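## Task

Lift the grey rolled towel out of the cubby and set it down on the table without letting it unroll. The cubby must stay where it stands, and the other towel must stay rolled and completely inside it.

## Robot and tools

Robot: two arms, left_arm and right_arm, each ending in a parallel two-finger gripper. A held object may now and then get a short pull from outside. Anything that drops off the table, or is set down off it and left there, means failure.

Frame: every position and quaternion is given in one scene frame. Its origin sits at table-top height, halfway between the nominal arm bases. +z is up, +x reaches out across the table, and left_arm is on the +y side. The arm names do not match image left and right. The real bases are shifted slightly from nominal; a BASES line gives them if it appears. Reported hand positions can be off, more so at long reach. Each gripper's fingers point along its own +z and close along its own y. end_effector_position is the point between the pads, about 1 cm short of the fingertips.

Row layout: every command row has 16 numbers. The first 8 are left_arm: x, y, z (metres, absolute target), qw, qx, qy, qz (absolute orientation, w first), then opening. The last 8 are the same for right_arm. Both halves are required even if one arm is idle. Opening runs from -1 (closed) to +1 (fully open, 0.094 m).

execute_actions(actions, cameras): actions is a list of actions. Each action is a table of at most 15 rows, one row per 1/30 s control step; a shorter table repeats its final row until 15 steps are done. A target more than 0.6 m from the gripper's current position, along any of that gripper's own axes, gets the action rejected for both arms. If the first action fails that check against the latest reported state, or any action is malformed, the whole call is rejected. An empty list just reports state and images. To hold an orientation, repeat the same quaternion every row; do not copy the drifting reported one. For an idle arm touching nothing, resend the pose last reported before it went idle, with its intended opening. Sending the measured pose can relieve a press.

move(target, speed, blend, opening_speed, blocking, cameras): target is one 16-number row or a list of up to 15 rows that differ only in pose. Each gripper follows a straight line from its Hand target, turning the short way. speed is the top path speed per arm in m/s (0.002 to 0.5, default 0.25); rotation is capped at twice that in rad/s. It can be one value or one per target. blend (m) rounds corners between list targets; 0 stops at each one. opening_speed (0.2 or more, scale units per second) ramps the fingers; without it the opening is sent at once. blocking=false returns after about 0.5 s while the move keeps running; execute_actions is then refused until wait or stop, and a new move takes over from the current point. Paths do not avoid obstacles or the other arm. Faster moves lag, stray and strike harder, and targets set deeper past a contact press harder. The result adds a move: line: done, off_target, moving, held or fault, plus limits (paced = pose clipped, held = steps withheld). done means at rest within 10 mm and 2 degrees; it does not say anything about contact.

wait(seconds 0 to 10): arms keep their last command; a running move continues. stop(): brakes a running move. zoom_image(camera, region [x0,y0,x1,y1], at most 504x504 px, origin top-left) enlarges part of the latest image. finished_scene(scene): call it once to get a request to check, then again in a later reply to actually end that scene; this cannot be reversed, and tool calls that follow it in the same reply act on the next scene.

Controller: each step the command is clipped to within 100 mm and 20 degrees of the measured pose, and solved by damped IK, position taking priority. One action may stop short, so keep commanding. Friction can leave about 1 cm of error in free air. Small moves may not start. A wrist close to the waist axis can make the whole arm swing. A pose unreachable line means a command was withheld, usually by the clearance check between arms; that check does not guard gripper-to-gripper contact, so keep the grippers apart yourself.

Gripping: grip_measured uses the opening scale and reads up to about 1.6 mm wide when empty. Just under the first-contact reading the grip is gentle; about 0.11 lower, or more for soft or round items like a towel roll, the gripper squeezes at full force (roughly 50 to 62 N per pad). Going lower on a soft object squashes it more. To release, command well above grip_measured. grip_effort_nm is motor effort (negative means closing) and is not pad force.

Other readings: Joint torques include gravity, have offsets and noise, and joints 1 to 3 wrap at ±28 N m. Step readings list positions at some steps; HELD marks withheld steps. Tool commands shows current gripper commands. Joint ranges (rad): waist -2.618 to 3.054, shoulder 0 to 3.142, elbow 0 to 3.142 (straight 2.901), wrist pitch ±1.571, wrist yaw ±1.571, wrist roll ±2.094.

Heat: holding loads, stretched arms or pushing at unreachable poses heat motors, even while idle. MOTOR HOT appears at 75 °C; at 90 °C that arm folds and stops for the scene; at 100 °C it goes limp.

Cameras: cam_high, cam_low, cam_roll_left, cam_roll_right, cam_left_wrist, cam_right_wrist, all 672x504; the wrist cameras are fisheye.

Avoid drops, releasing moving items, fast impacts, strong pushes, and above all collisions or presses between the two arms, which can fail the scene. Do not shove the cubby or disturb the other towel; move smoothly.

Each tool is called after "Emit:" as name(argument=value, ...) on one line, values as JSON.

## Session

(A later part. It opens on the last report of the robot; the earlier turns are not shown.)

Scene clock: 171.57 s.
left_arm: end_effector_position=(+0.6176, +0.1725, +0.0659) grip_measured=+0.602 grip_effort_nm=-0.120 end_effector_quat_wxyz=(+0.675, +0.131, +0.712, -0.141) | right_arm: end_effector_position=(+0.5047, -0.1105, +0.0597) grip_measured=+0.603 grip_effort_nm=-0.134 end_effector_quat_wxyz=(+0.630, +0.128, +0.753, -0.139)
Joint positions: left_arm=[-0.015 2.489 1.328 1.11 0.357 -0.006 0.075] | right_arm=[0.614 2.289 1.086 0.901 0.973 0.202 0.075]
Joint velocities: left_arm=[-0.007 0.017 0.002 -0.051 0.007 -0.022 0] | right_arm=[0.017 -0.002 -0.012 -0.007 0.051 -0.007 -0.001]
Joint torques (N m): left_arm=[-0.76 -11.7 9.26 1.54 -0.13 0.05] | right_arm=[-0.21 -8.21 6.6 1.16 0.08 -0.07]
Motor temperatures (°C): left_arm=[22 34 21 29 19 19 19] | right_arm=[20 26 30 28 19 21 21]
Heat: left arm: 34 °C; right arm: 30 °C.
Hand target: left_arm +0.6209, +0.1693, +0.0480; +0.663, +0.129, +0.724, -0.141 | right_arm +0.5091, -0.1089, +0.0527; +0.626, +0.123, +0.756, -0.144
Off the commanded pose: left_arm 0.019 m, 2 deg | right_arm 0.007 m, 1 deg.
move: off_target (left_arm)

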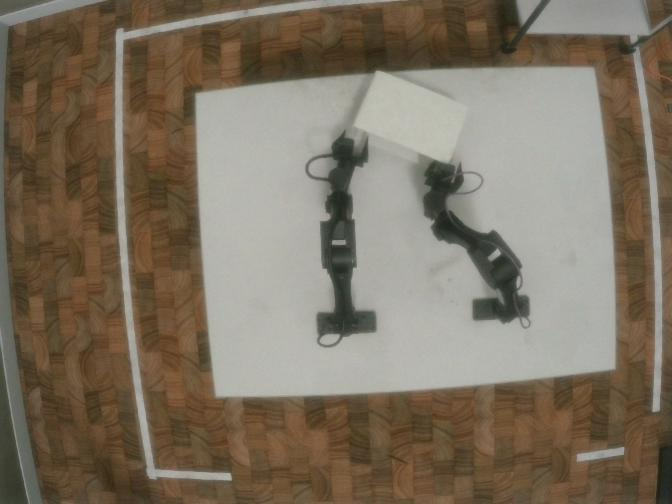

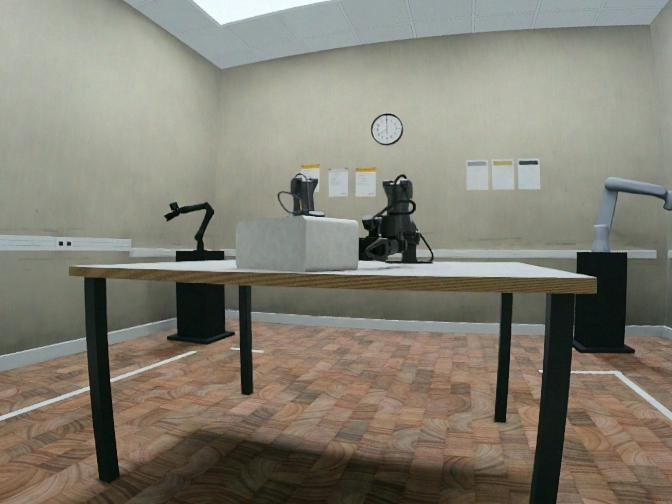

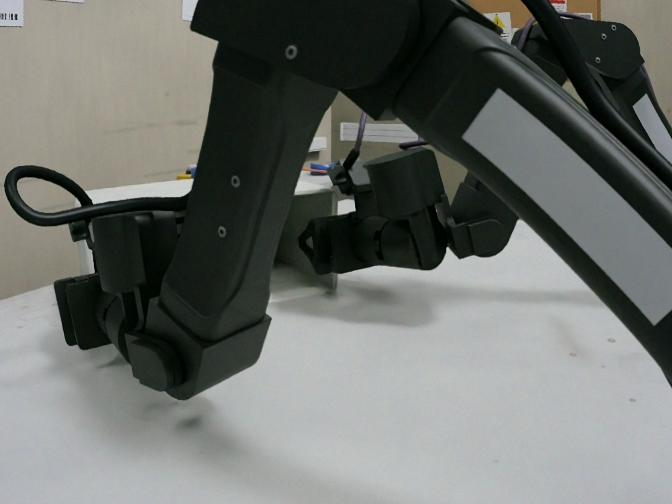

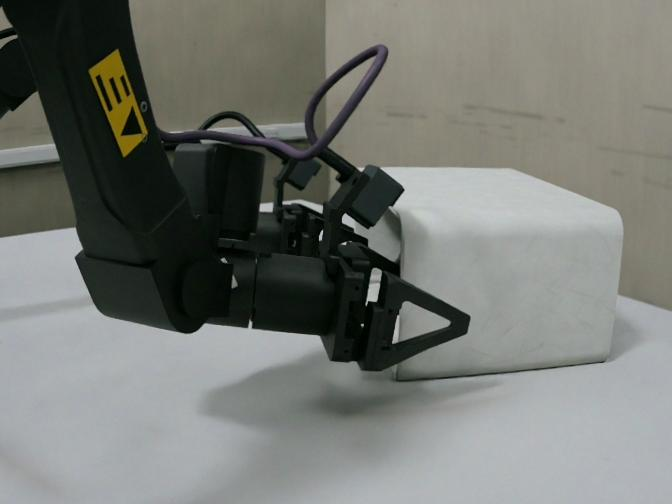

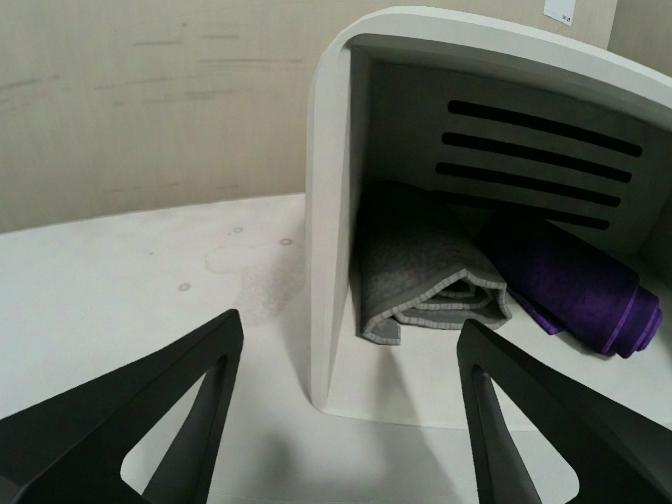

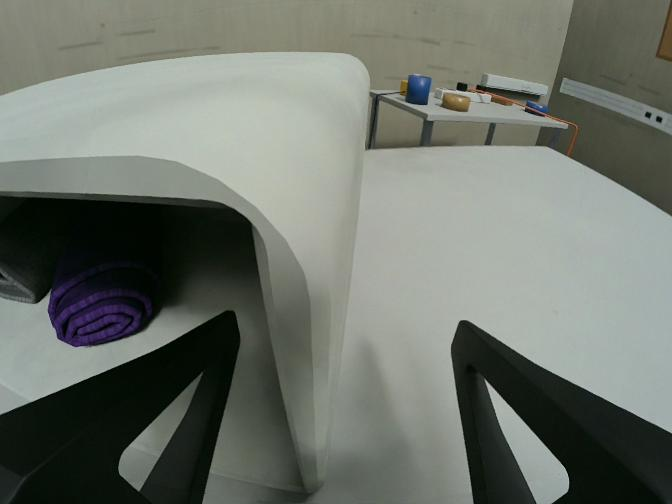

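Emit:
move(target=[0.6206,0.1712,0.048,0.6628,0.1288,0.7237,-0.1407,-0.9,0.508,-0.110,0.053,0.6278,0.1220,0.7542,-0.1466,-0.9], speed=0.06, opening_speed=0.6)

Scene clock: 175.03 s.
left_arm: end_effector_position=(+0.6180, +0.1735, +0.0658) grip_measured=-0.874 grip_effort_nm=-0.989 end_effector_quat_wxyz=(+0.676, +0.129, +0.712, -0.139) | right_arm: end_effector_position=(+0.5054, -0.1142, +0.0595) grip_measured=-0.831 grip_effort_nm=-1.018 end_effector_quat_wxyz=(+0.631, +0.136, +0.751, -0.140)
Joint positions: left_arm=[-0.015 2.489 1.328 1.11 0.351 -0.005 0.006] | right_arm=[0.608 2.291 1.086 0.905 0.978 0.212 0.008]
Joint velocities: left_arm=[0.012 -0.012 -0.002 -0.007 -0.066 0.037 -0.001] | right_arm=[0.007 0.002 0.007 0.037 0.007 0.007 0]
Joint torques (N m): left_arm=[-0.29 -12.04 8.46 1.57 -0.01 0.05] | right_arm=[0.25 -8.42 5.72 1.3 0.05 -0.27]
Motor temperatures (°C): left_arm=[22 33 21 29 19 19 19] | right_arm=[20 27 30 28 19 21 21]
Heat: left arm: 33 °C; right arm: 30 °C.
Hand target: left_arm +0.6195, +0.1715, +0.0482; +0.663, +0.129, +0.724, -0.141 | right_arm +0.5076, -0.1102, +0.0530; +0.628, +0.122, +0.755, -0.146
Off the commanded pose: left_arm 0.018 m, 2 deg | right_arm 0.008 m, 2 deg.
move: off_target (left_arm)

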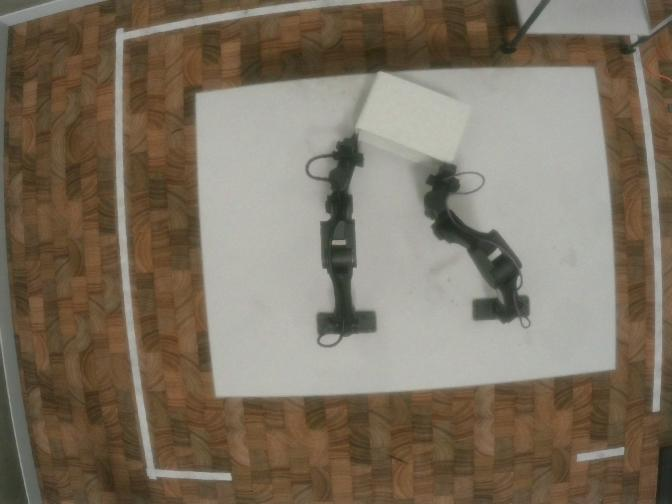

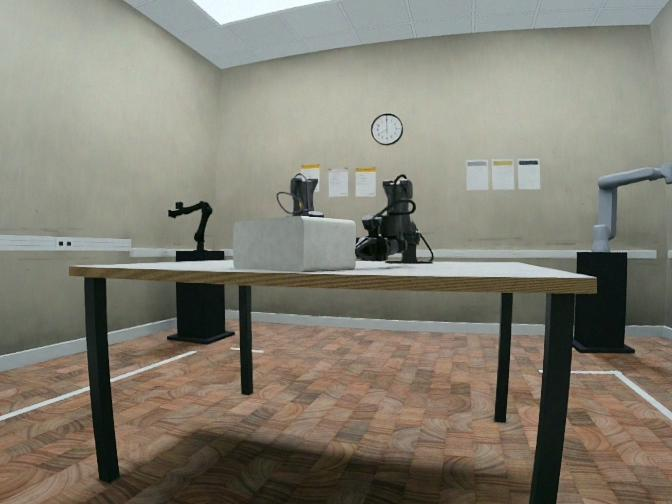

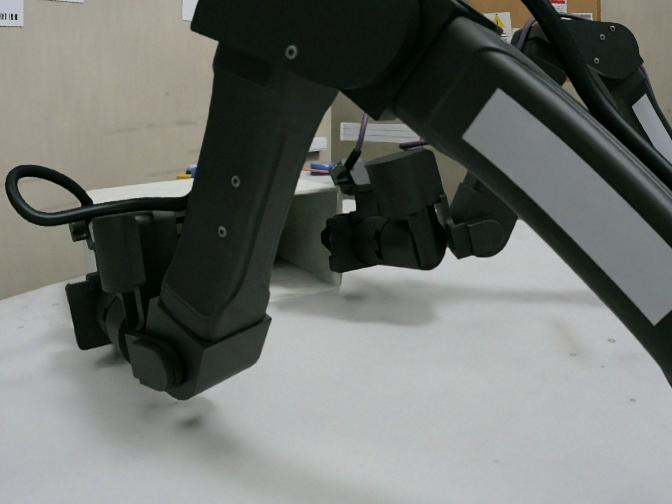

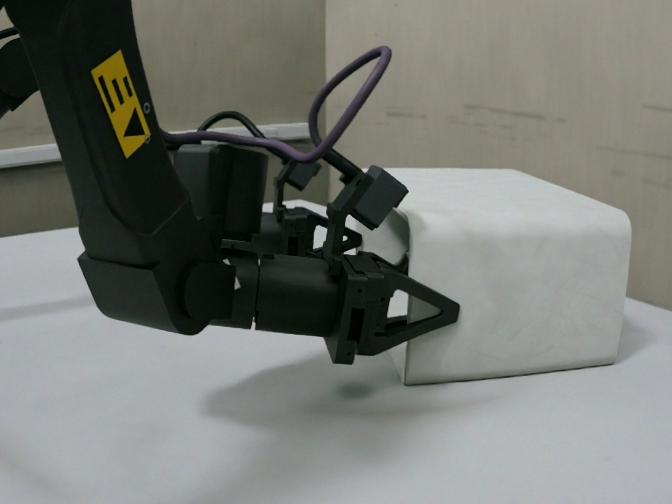

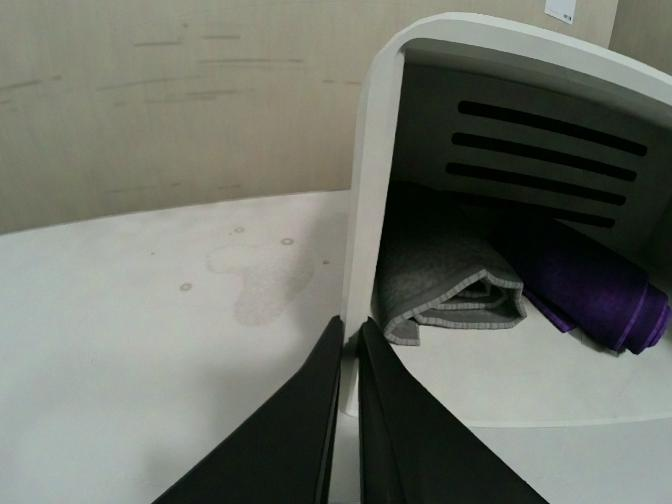

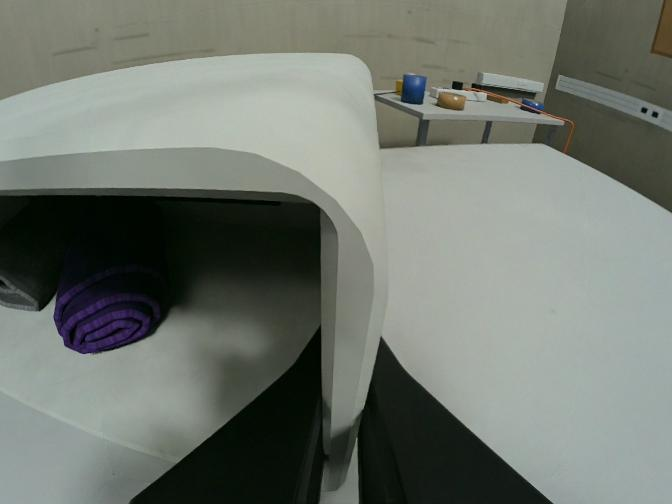

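Emit:
zoom_image(camera="cam_high", region=[310, 60, 490, 200])

Scaled by 2.800 from the camera's 672x504 image, which has a finer 960x720 frame.

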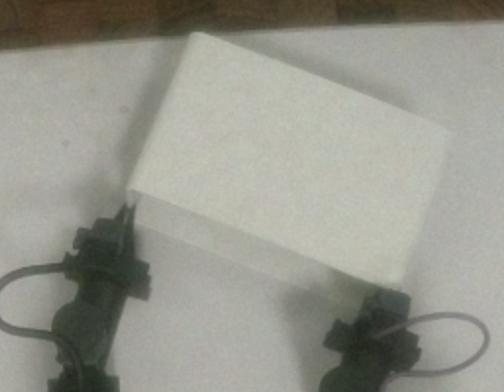

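Emit:
move(target=[0.5686,0.1815,0.056,0.6738,0.1131,0.7226,-0.1055,-0.9,0.4765,-0.1057,0.056,0.6285,0.1194,0.7623,-0.0984,-0.9], speed=0.025)

Emit:
zoom_image(camera="cam_high", region=[310, 60, 490, 200])

Scene clock: 179.63 s.
left_arm: end_effector_position=(+0.5738, +0.1821, +0.0626) grip_measured=-0.879 grip_effort_nm=-1.038 end_effector_quat_wxyz=(+0.688, +0.114, +0.708, -0.111) | right_arm: end_effector_position=(+0.4821, -0.1127, +0.0582) grip_measured=-0.837 grip_effort_nm=-1.028 end_effector_quat_wxyz=(+0.635, +0.125, +0.753, -0.117)
Joint positions: left_arm=[-0.022 2.416 1.087 1.299 0.284 0.008 0.006] | right_arm=[0.633 2.243 0.963 0.989 0.955 0.221 0.008]
Joint velocities: left_arm=[-0.002 -0.007 0.002 -0.022 -0.022 0.007 0] | right_arm=[0.002 -0.002 0.007 -0.081 -0.022 0.007 0]
Joint torques (N m): left_arm=[-0.53 -15.38 3.38 1.4 -0.22 0.14] | right_arm=[0.96 -11.73 2.04 1.05 -0.18 0.32]
Motor temperatures (°C): left_arm=[22 33 21 29 19 19 19] | right_arm=[20 27 30 28 19 21 21]
Heat: left arm: 33 °C; right arm: 30 °C.
Hand target: left_arm +0.5687, +0.1816, +0.0560; +0.674, +0.113, +0.722, -0.106 | right_arm +0.4762, -0.1062, +0.0563; +0.630, +0.119, +0.761, -0.099
Off the commanded pose: left_arm 0.008 m, 2 deg | right_arm 0.009 m, 3 deg.
move: off_target (right_arm)

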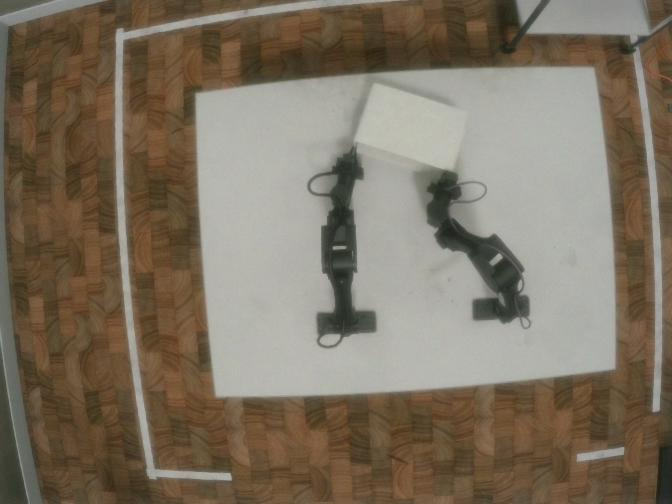

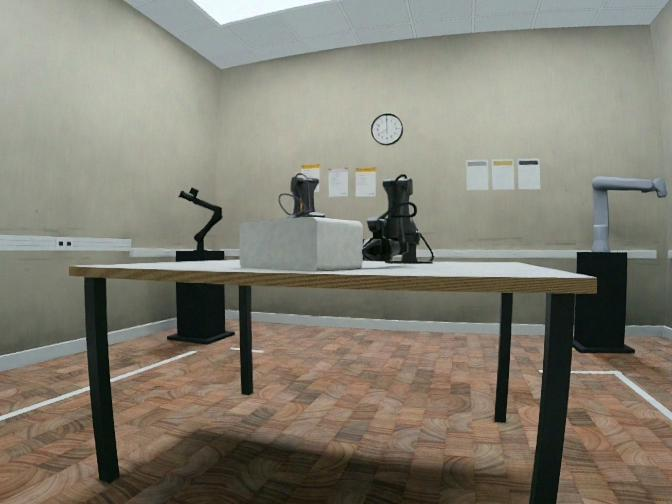

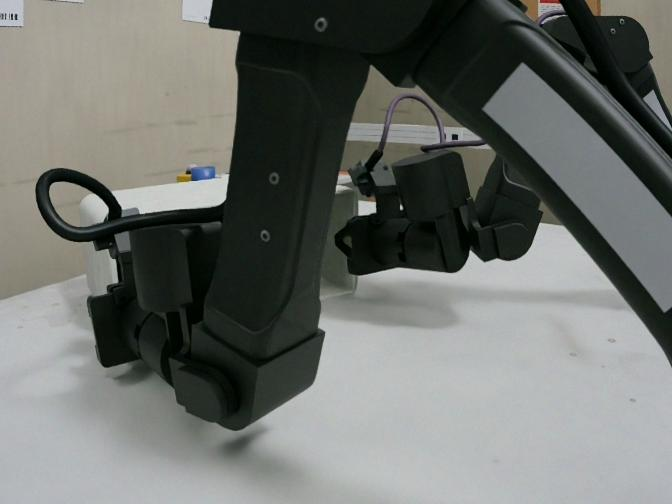

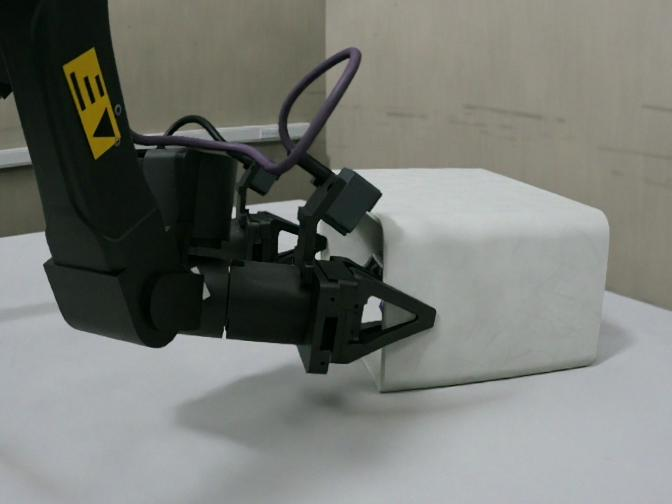

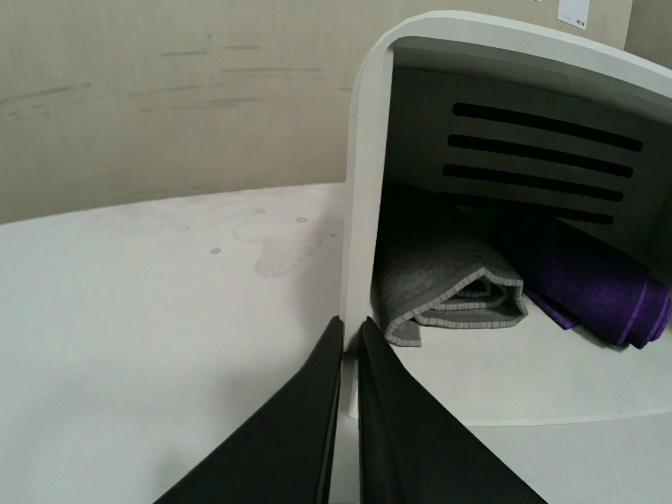

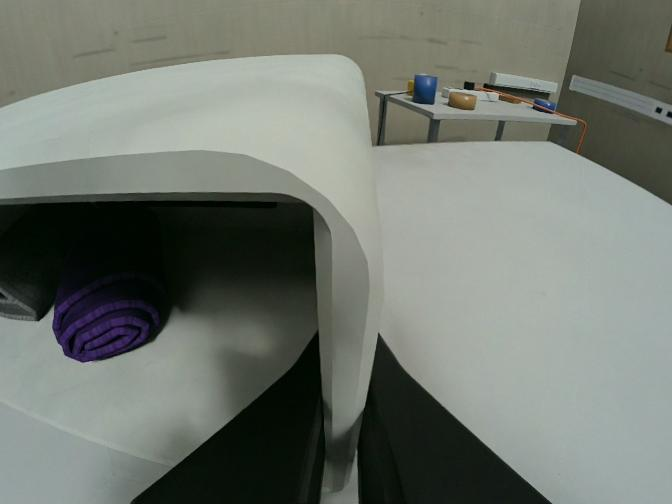

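Scaled by 2.800 from the camera's 672x504 image, which has a finer 960x720 frame.

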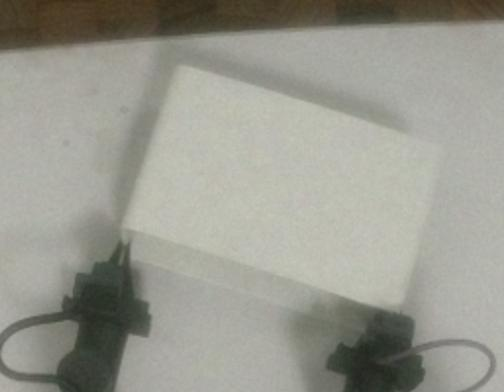

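Emit:
move(target=[0.506,0.1945,0.058,0.6514,0.09,0.7493,-0.0783,-0.9,0.4415,-0.0925,0.057,0.6248,0.0927,0.7716,-0.0751,-0.9], speed=0.025)

Emit:
zoom_image(camera="cam_high", region=[310, 60, 490, 200])

Scene clock: 183.17 s.
left_arm: end_effector_position=(+0.5130, +0.1989, +0.0616) grip_measured=-0.879 grip_effort_nm=-1.038 end_effector_quat_wxyz=(+0.662, +0.086, +0.740, -0.081) | right_arm: end_effector_position=(+0.4464, -0.0995, +0.0582) grip_measured=-0.838 grip_effort_nm=-1.033 end_effector_quat_wxyz=(+0.632, +0.099, +0.763, -0.094)
Joint positions: left_arm=[-0.022 2.238 0.781 1.345 0.198 0.016 0.006] | right_arm=[0.702 2.165 0.828 1.019 0.949 0.243 0.008]
Joint velocities: left_arm=[0.002 -0.017 -0.002 -0.051 -0.051 -0.007 0] | right_arm=[0.007 0.002 -0.002 0.051 -0.125 -0.022 0]
Joint torques (N m): left_arm=[-1.13 -13.39 2.74 1.55 -0.11 0.11] | right_arm=[0.84 -11 2.18 1.04 -0.19 0.27]
Motor temperatures (°C): left_arm=[22 34 21 29 19 19 20] | right_arm=[20 28 30 28 19 21 21]
Heat: left arm: 34 °C; right arm: 30 °C.
Hand target: left_arm +0.5065, +0.1949, +0.0584; +0.652, +0.090, +0.749, -0.079 | right_arm +0.4413, -0.0934, +0.0574; +0.627, +0.092, +0.770, -0.076
Off the commanded pose: left_arm 0.009 m, 2 deg | right_arm 0.009 m, 3 deg.
move: off_target (right_arm)

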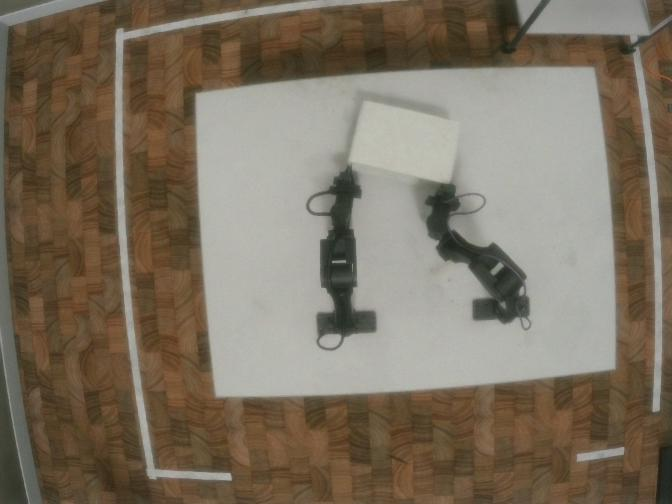

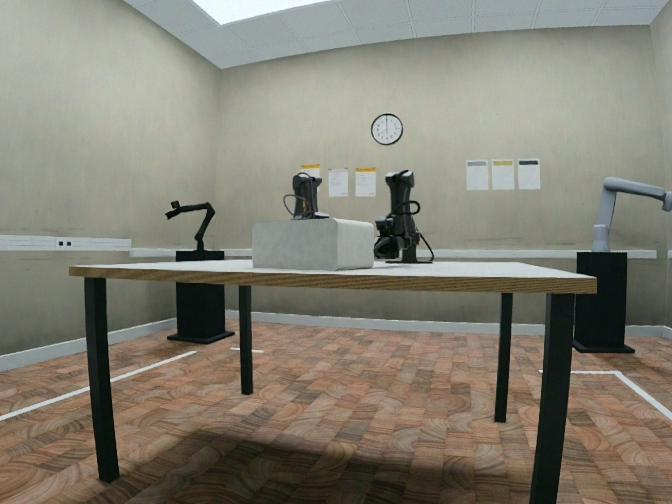

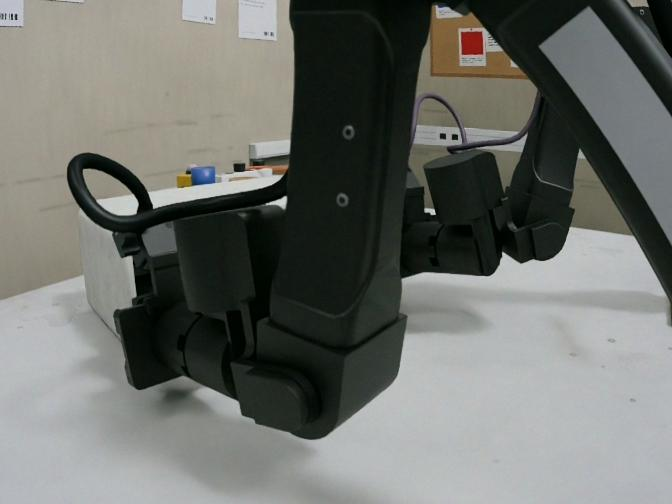

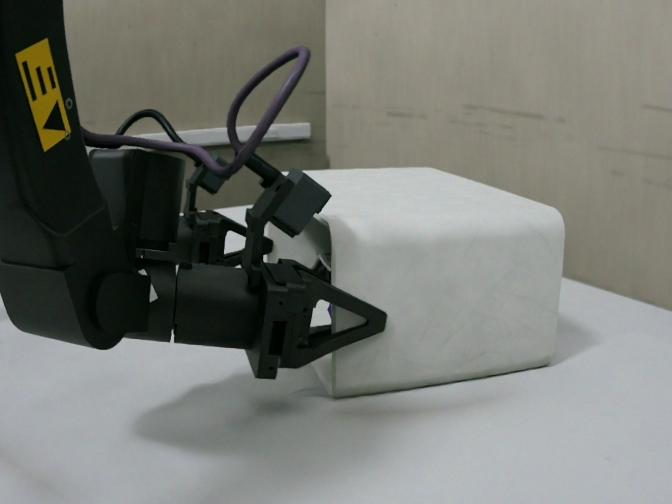

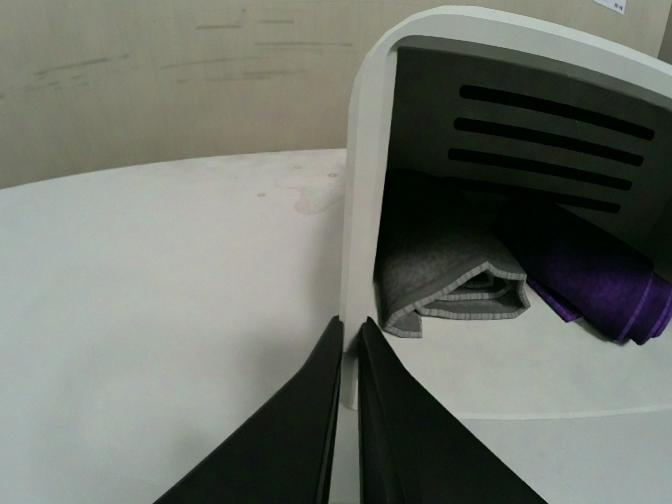

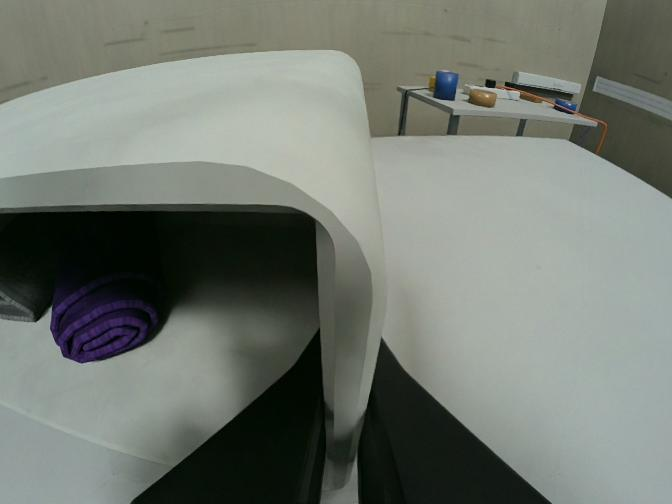

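Scaled by 2.800 from the camera's 672x504 image, which has a finer 960x720 frame.

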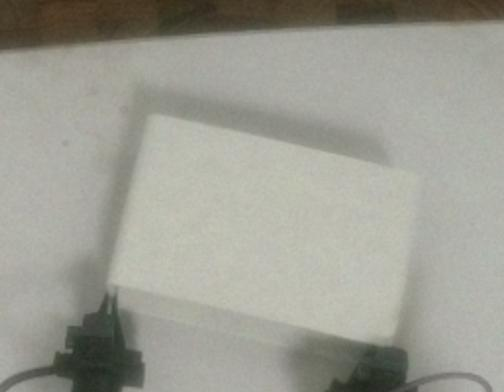

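Emit:
move(target=[0.510,0.1965,0.058,0.6514,0.09,0.7493,-0.0783,-0.4,0.4415,-0.0925,0.057,0.6248,0.0927,0.7716,-0.0751,-0.9], speed=0.05, opening_speed=1, cameras=[])

Emit:
move(target=[0.43,0.140,0.062,0.6408,0.0778,0.7592,-0.0654,0.2,0.4415,-0.0925,0.057,0.6248,0.0927,0.7716,-0.0751,-0.9], speed=0.12)

Emit:
zoom_image(camera="cam_left_wrist", region=[220, 60, 560, 315])

Scene clock: 189.37 s.
left_arm: end_effector_position=(+0.5127, +0.1991, +0.0592) grip_measured=-0.402 grip_effort_nm=0.100 end_effector_quat_wxyz=(+0.658, +0.085, +0.743, -0.081) | right_arm: end_effector_position=(+0.4464, -0.0994, +0.0583) grip_measured=-0.838 grip_effort_nm=-1.033 end_effector_quat_wxyz=(+0.633, +0.099, +0.762, -0.094)
Joint positions: left_arm=[-0.022 2.238 0.781 1.335 0.197 0.017 0.028] | right_arm=[0.702 2.165 0.828 1.019 0.949 0.244 0.008]
Joint velocities: left_arm=[-0.002 -0.017 0.002 -0.022 -0.051 0.022 0] | right_arm=[0.002 -0.017 0.007 -0.022 -0.007 0.066 -0.001]
Joint torques (N m): left_arm=[-0.61 -12.79 4.07 1.55 -0.05 0.12] | right_arm=[0.92 -10.99 2.32 0.98 -0.19 0.32]
Motor temperatures (°C): left_arm=[22 34 21 29 19 19 20] | right_arm=[20 30 30 28 19 21 22]
Heat: left arm: 34 °C; right arm: 30 °C.
Hand target: left_arm +0.5100, +0.1966, +0.0580; +0.652, +0.090, +0.749, -0.078 | right_arm +0.4413, -0.0928, +0.0568; +0.626, +0.093, +0.771, -0.075
Off the commanded pose: left_arm 0.004 m, 1 deg | right_arm 0.009 m, 3 deg.
move: off_target (right_arm)
No camera images: "cameras" was empty.

Scene clock: 190.90 s.
left_arm: end_effector_position=(+0.4323, +0.1396, +0.0537) grip_measured=+0.198 grip_effort_nm=0.095 end_effector_quat_wxyz=(+0.635, +0.084, +0.765, -0.065) | right_arm: end_effector_position=(+0.4464, -0.0994, +0.0583) grip_measured=-0.838 grip_effort_nm=-1.038 end_effector_quat_wxyz=(+0.633, +0.099, +0.762, -0.094)
Joint positions: left_arm=[-0.271 2.096 0.485 1.424 -0.073 -0.006 0.056] | right_arm=[0.702 2.165 0.828 1.019 0.949 0.244 0.008]
Joint velocities: left_arm=[-0.002 -0.022 -0.002 -0.022 -0.037 -0.022 -0.001] | right_arm=[-0.002 0.002 -0.007 -0.095 0.022 -0.037 0.001]
Joint torques (N m): left_arm=[-0.42 -11.38 2.69 1.9 -0.16 -0.07] | right_arm=[0.92 -10.99 2.35 0.98 -0.19 0.31]
Motor temperatures (°C): left_arm=[22 34 21 29 19 19 20] | right_arm=[20 30 30 28 19 21 22]
Heat: left arm: 34 °C; right arm: 30 °C.
Hand target: left_arm +0.4300, +0.1407, +0.0619; +0.641, +0.077, +0.760, -0.066 | right_arm +0.4413, -0.0928, +0.0567; +0.626, +0.092, +0.771, -0.075
Off the commanded pose: left_arm 0.009 m, 1 deg | right_arm 0.009 m, 3 deg.
move: off_target (right_arm)

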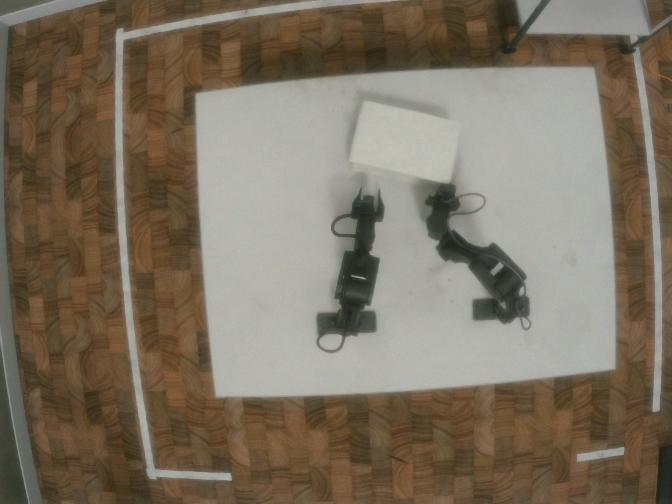

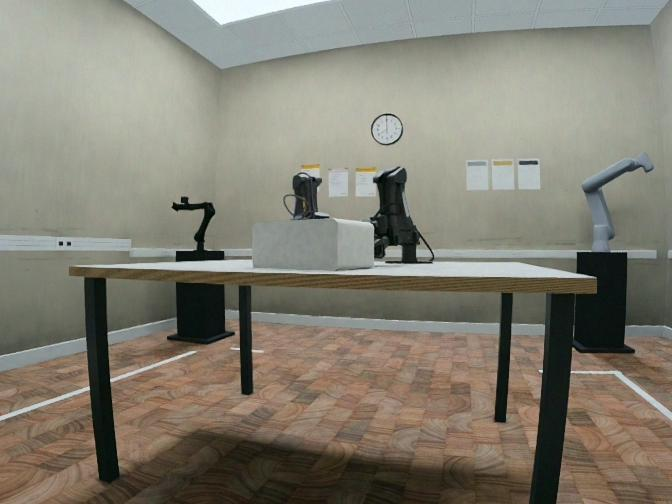

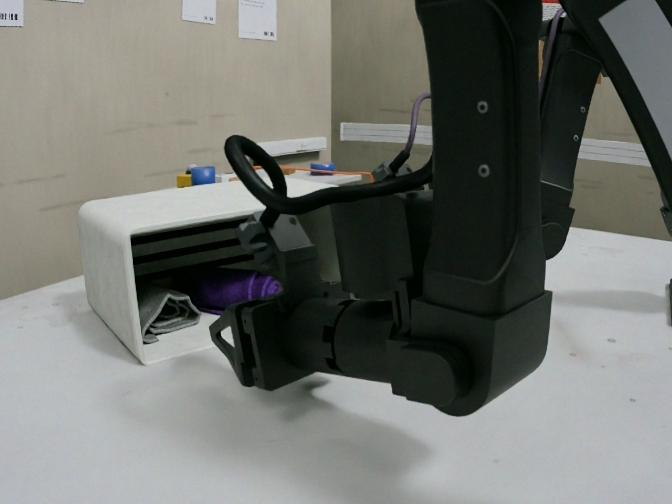

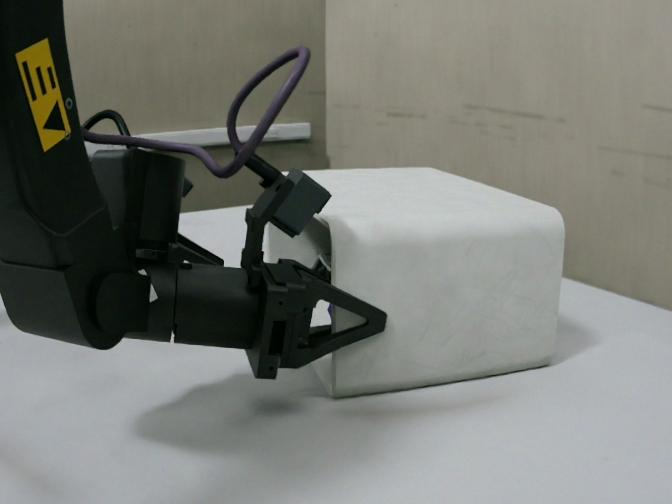

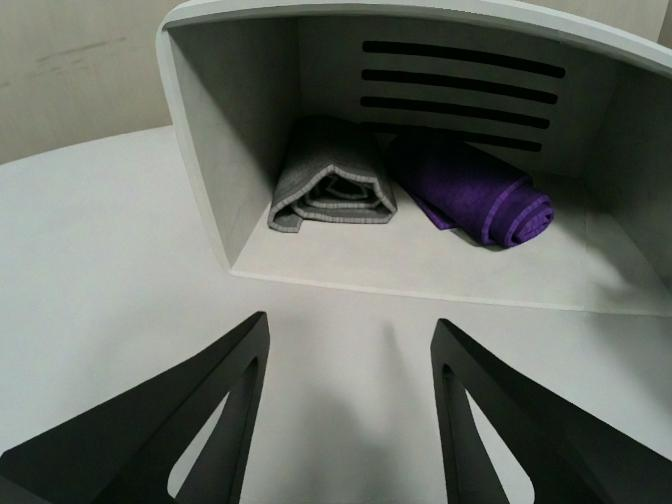

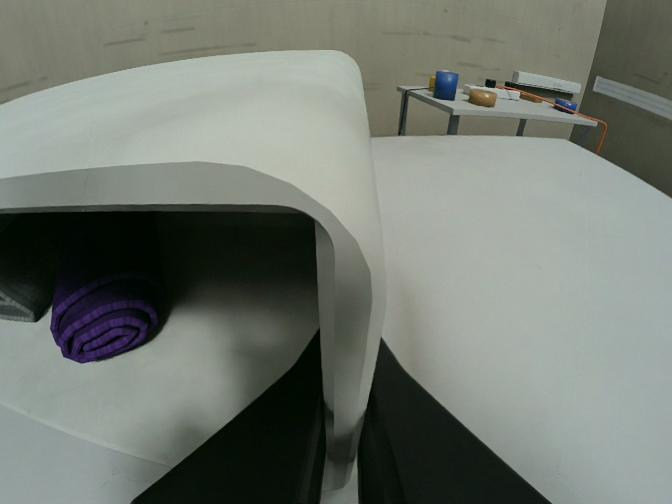

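Scaled by 1.482 from the camera's 672x504 image, which has a finer 960x720 frame.

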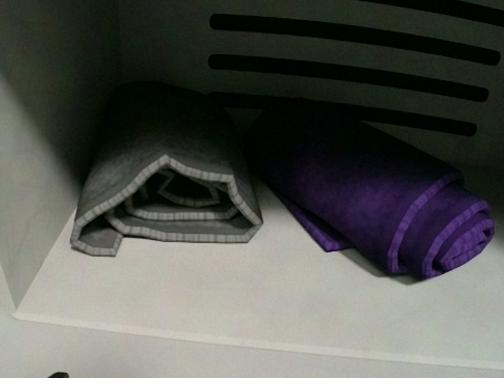

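Emit:
move(target=[0.45,0.137,0.075,0.5143,0.5908,0.4852,0.3885,-0.1,0.4415,-0.0925,0.057,0.6248,0.0927,0.7716,-0.0751,-0.9], speed=0.3)

Emit:
zoom_image(camera="cam_left_wrist", region=[100, 0, 600, 504])

Scene clock: 199.30 s.
left_arm: end_effector_position=(+0.4435, +0.1366, +0.0629) grip_measured=-0.098 grip_effort_nm=-0.115 end_effector_quat_wxyz=(+0.508, +0.594, +0.491, +0.384) | right_arm: end_effector_position=(+0.4464, -0.0994, +0.0583) grip_measured=-0.838 grip_effort_nm=-1.028 end_effector_quat_wxyz=(+0.633, +0.099, +0.762, -0.094)
Joint positions: left_arm=[-0.257 2.057 0.53 1.337 -0.039 1.52 0.042] | right_arm=[0.702 2.165 0.828 1.019 0.949 0.244 0.008]
Joint velocities: left_arm=[-0.002 -0.017 -0.007 -0.022 0.051 0.007 0] | right_arm=[-0.007 -0.007 -0.012 0.051 0.051 -0.095 0]
Joint torques (N m): left_arm=[0.9 -11.64 6.48 1.56 0.12 0.03] | right_arm=[0.92 -10.97 2.35 0.98 -0.19 0.31]
Motor temperatures (°C): left_arm=[21 33 21 30 19 19 19] | right_arm=[20 31 29 27 19 22 22]
Heat: left arm: 33 °C; right arm: 31 °C.
Hand target: left_arm +0.4497, +0.1369, +0.0750; +0.515, +0.591, +0.485, +0.389 | right_arm +0.4413, -0.0928, +0.0567; +0.626, +0.092, +0.771, -0.075
Off the commanded pose: left_arm 0.014 m, 1 deg | right_arm 0.009 m, 3 deg.
move: off_target (left_arm, right_arm)

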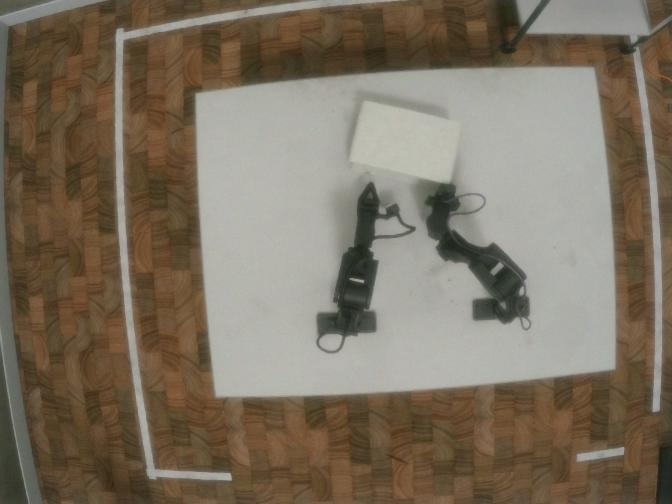

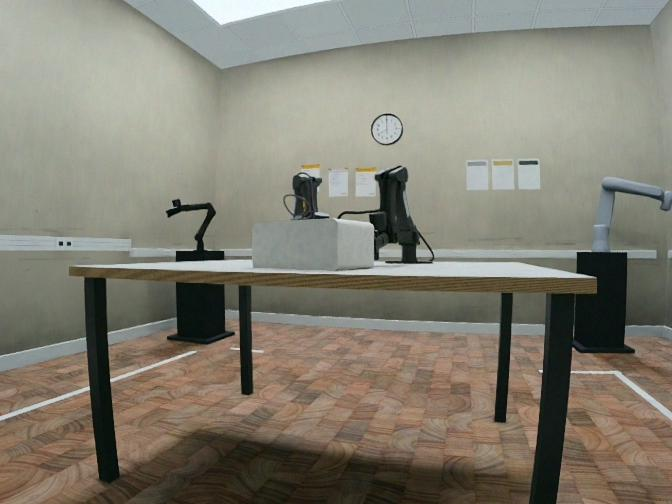

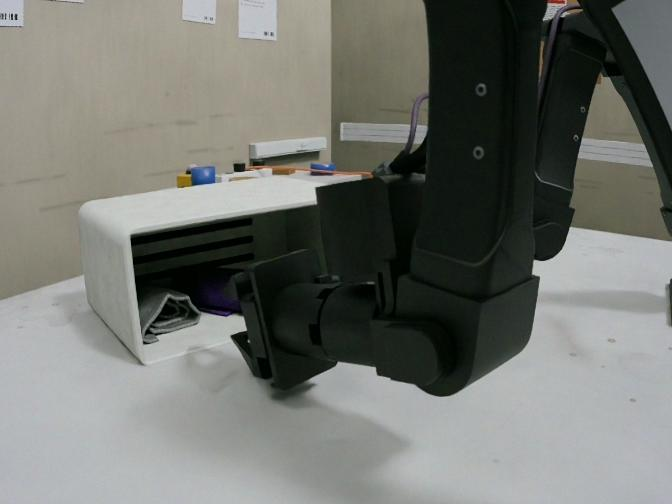

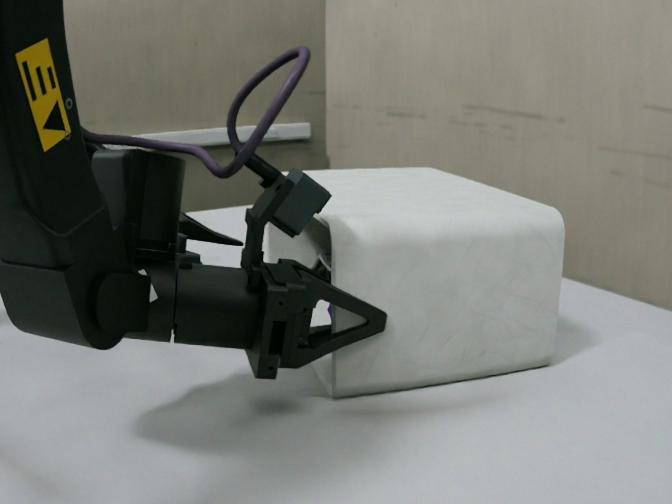

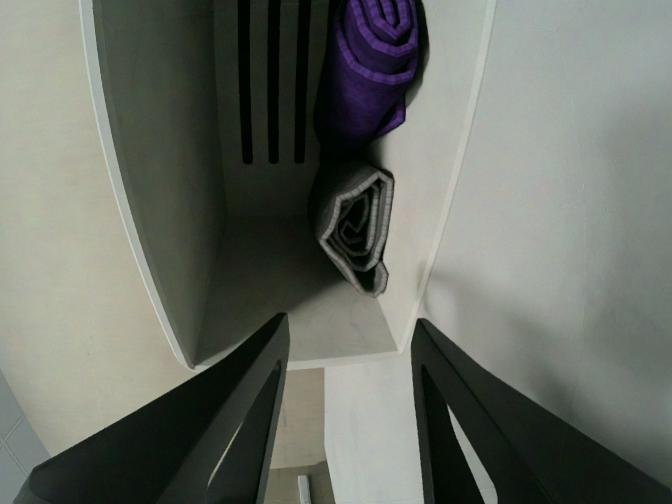

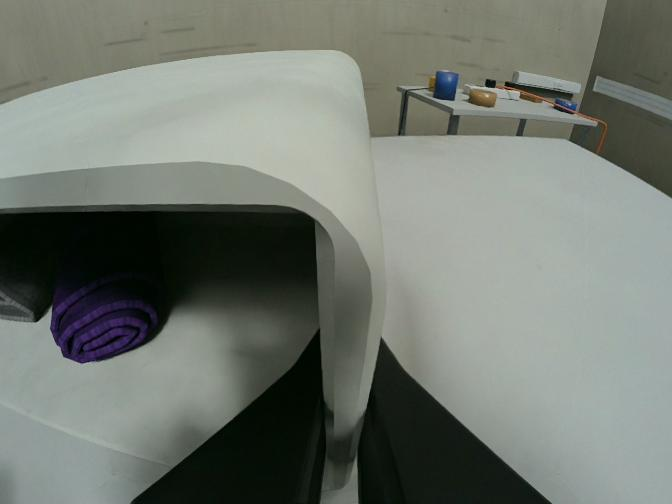

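Scaled by 1.000.

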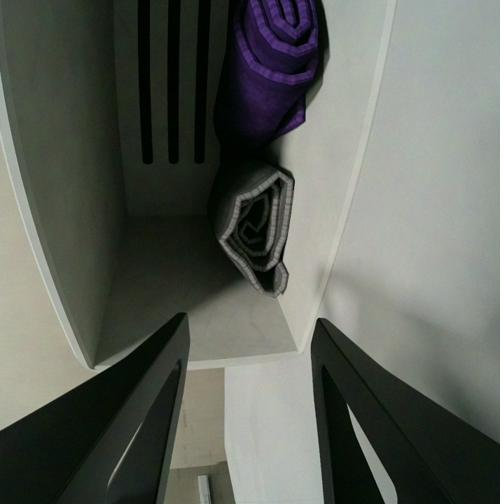

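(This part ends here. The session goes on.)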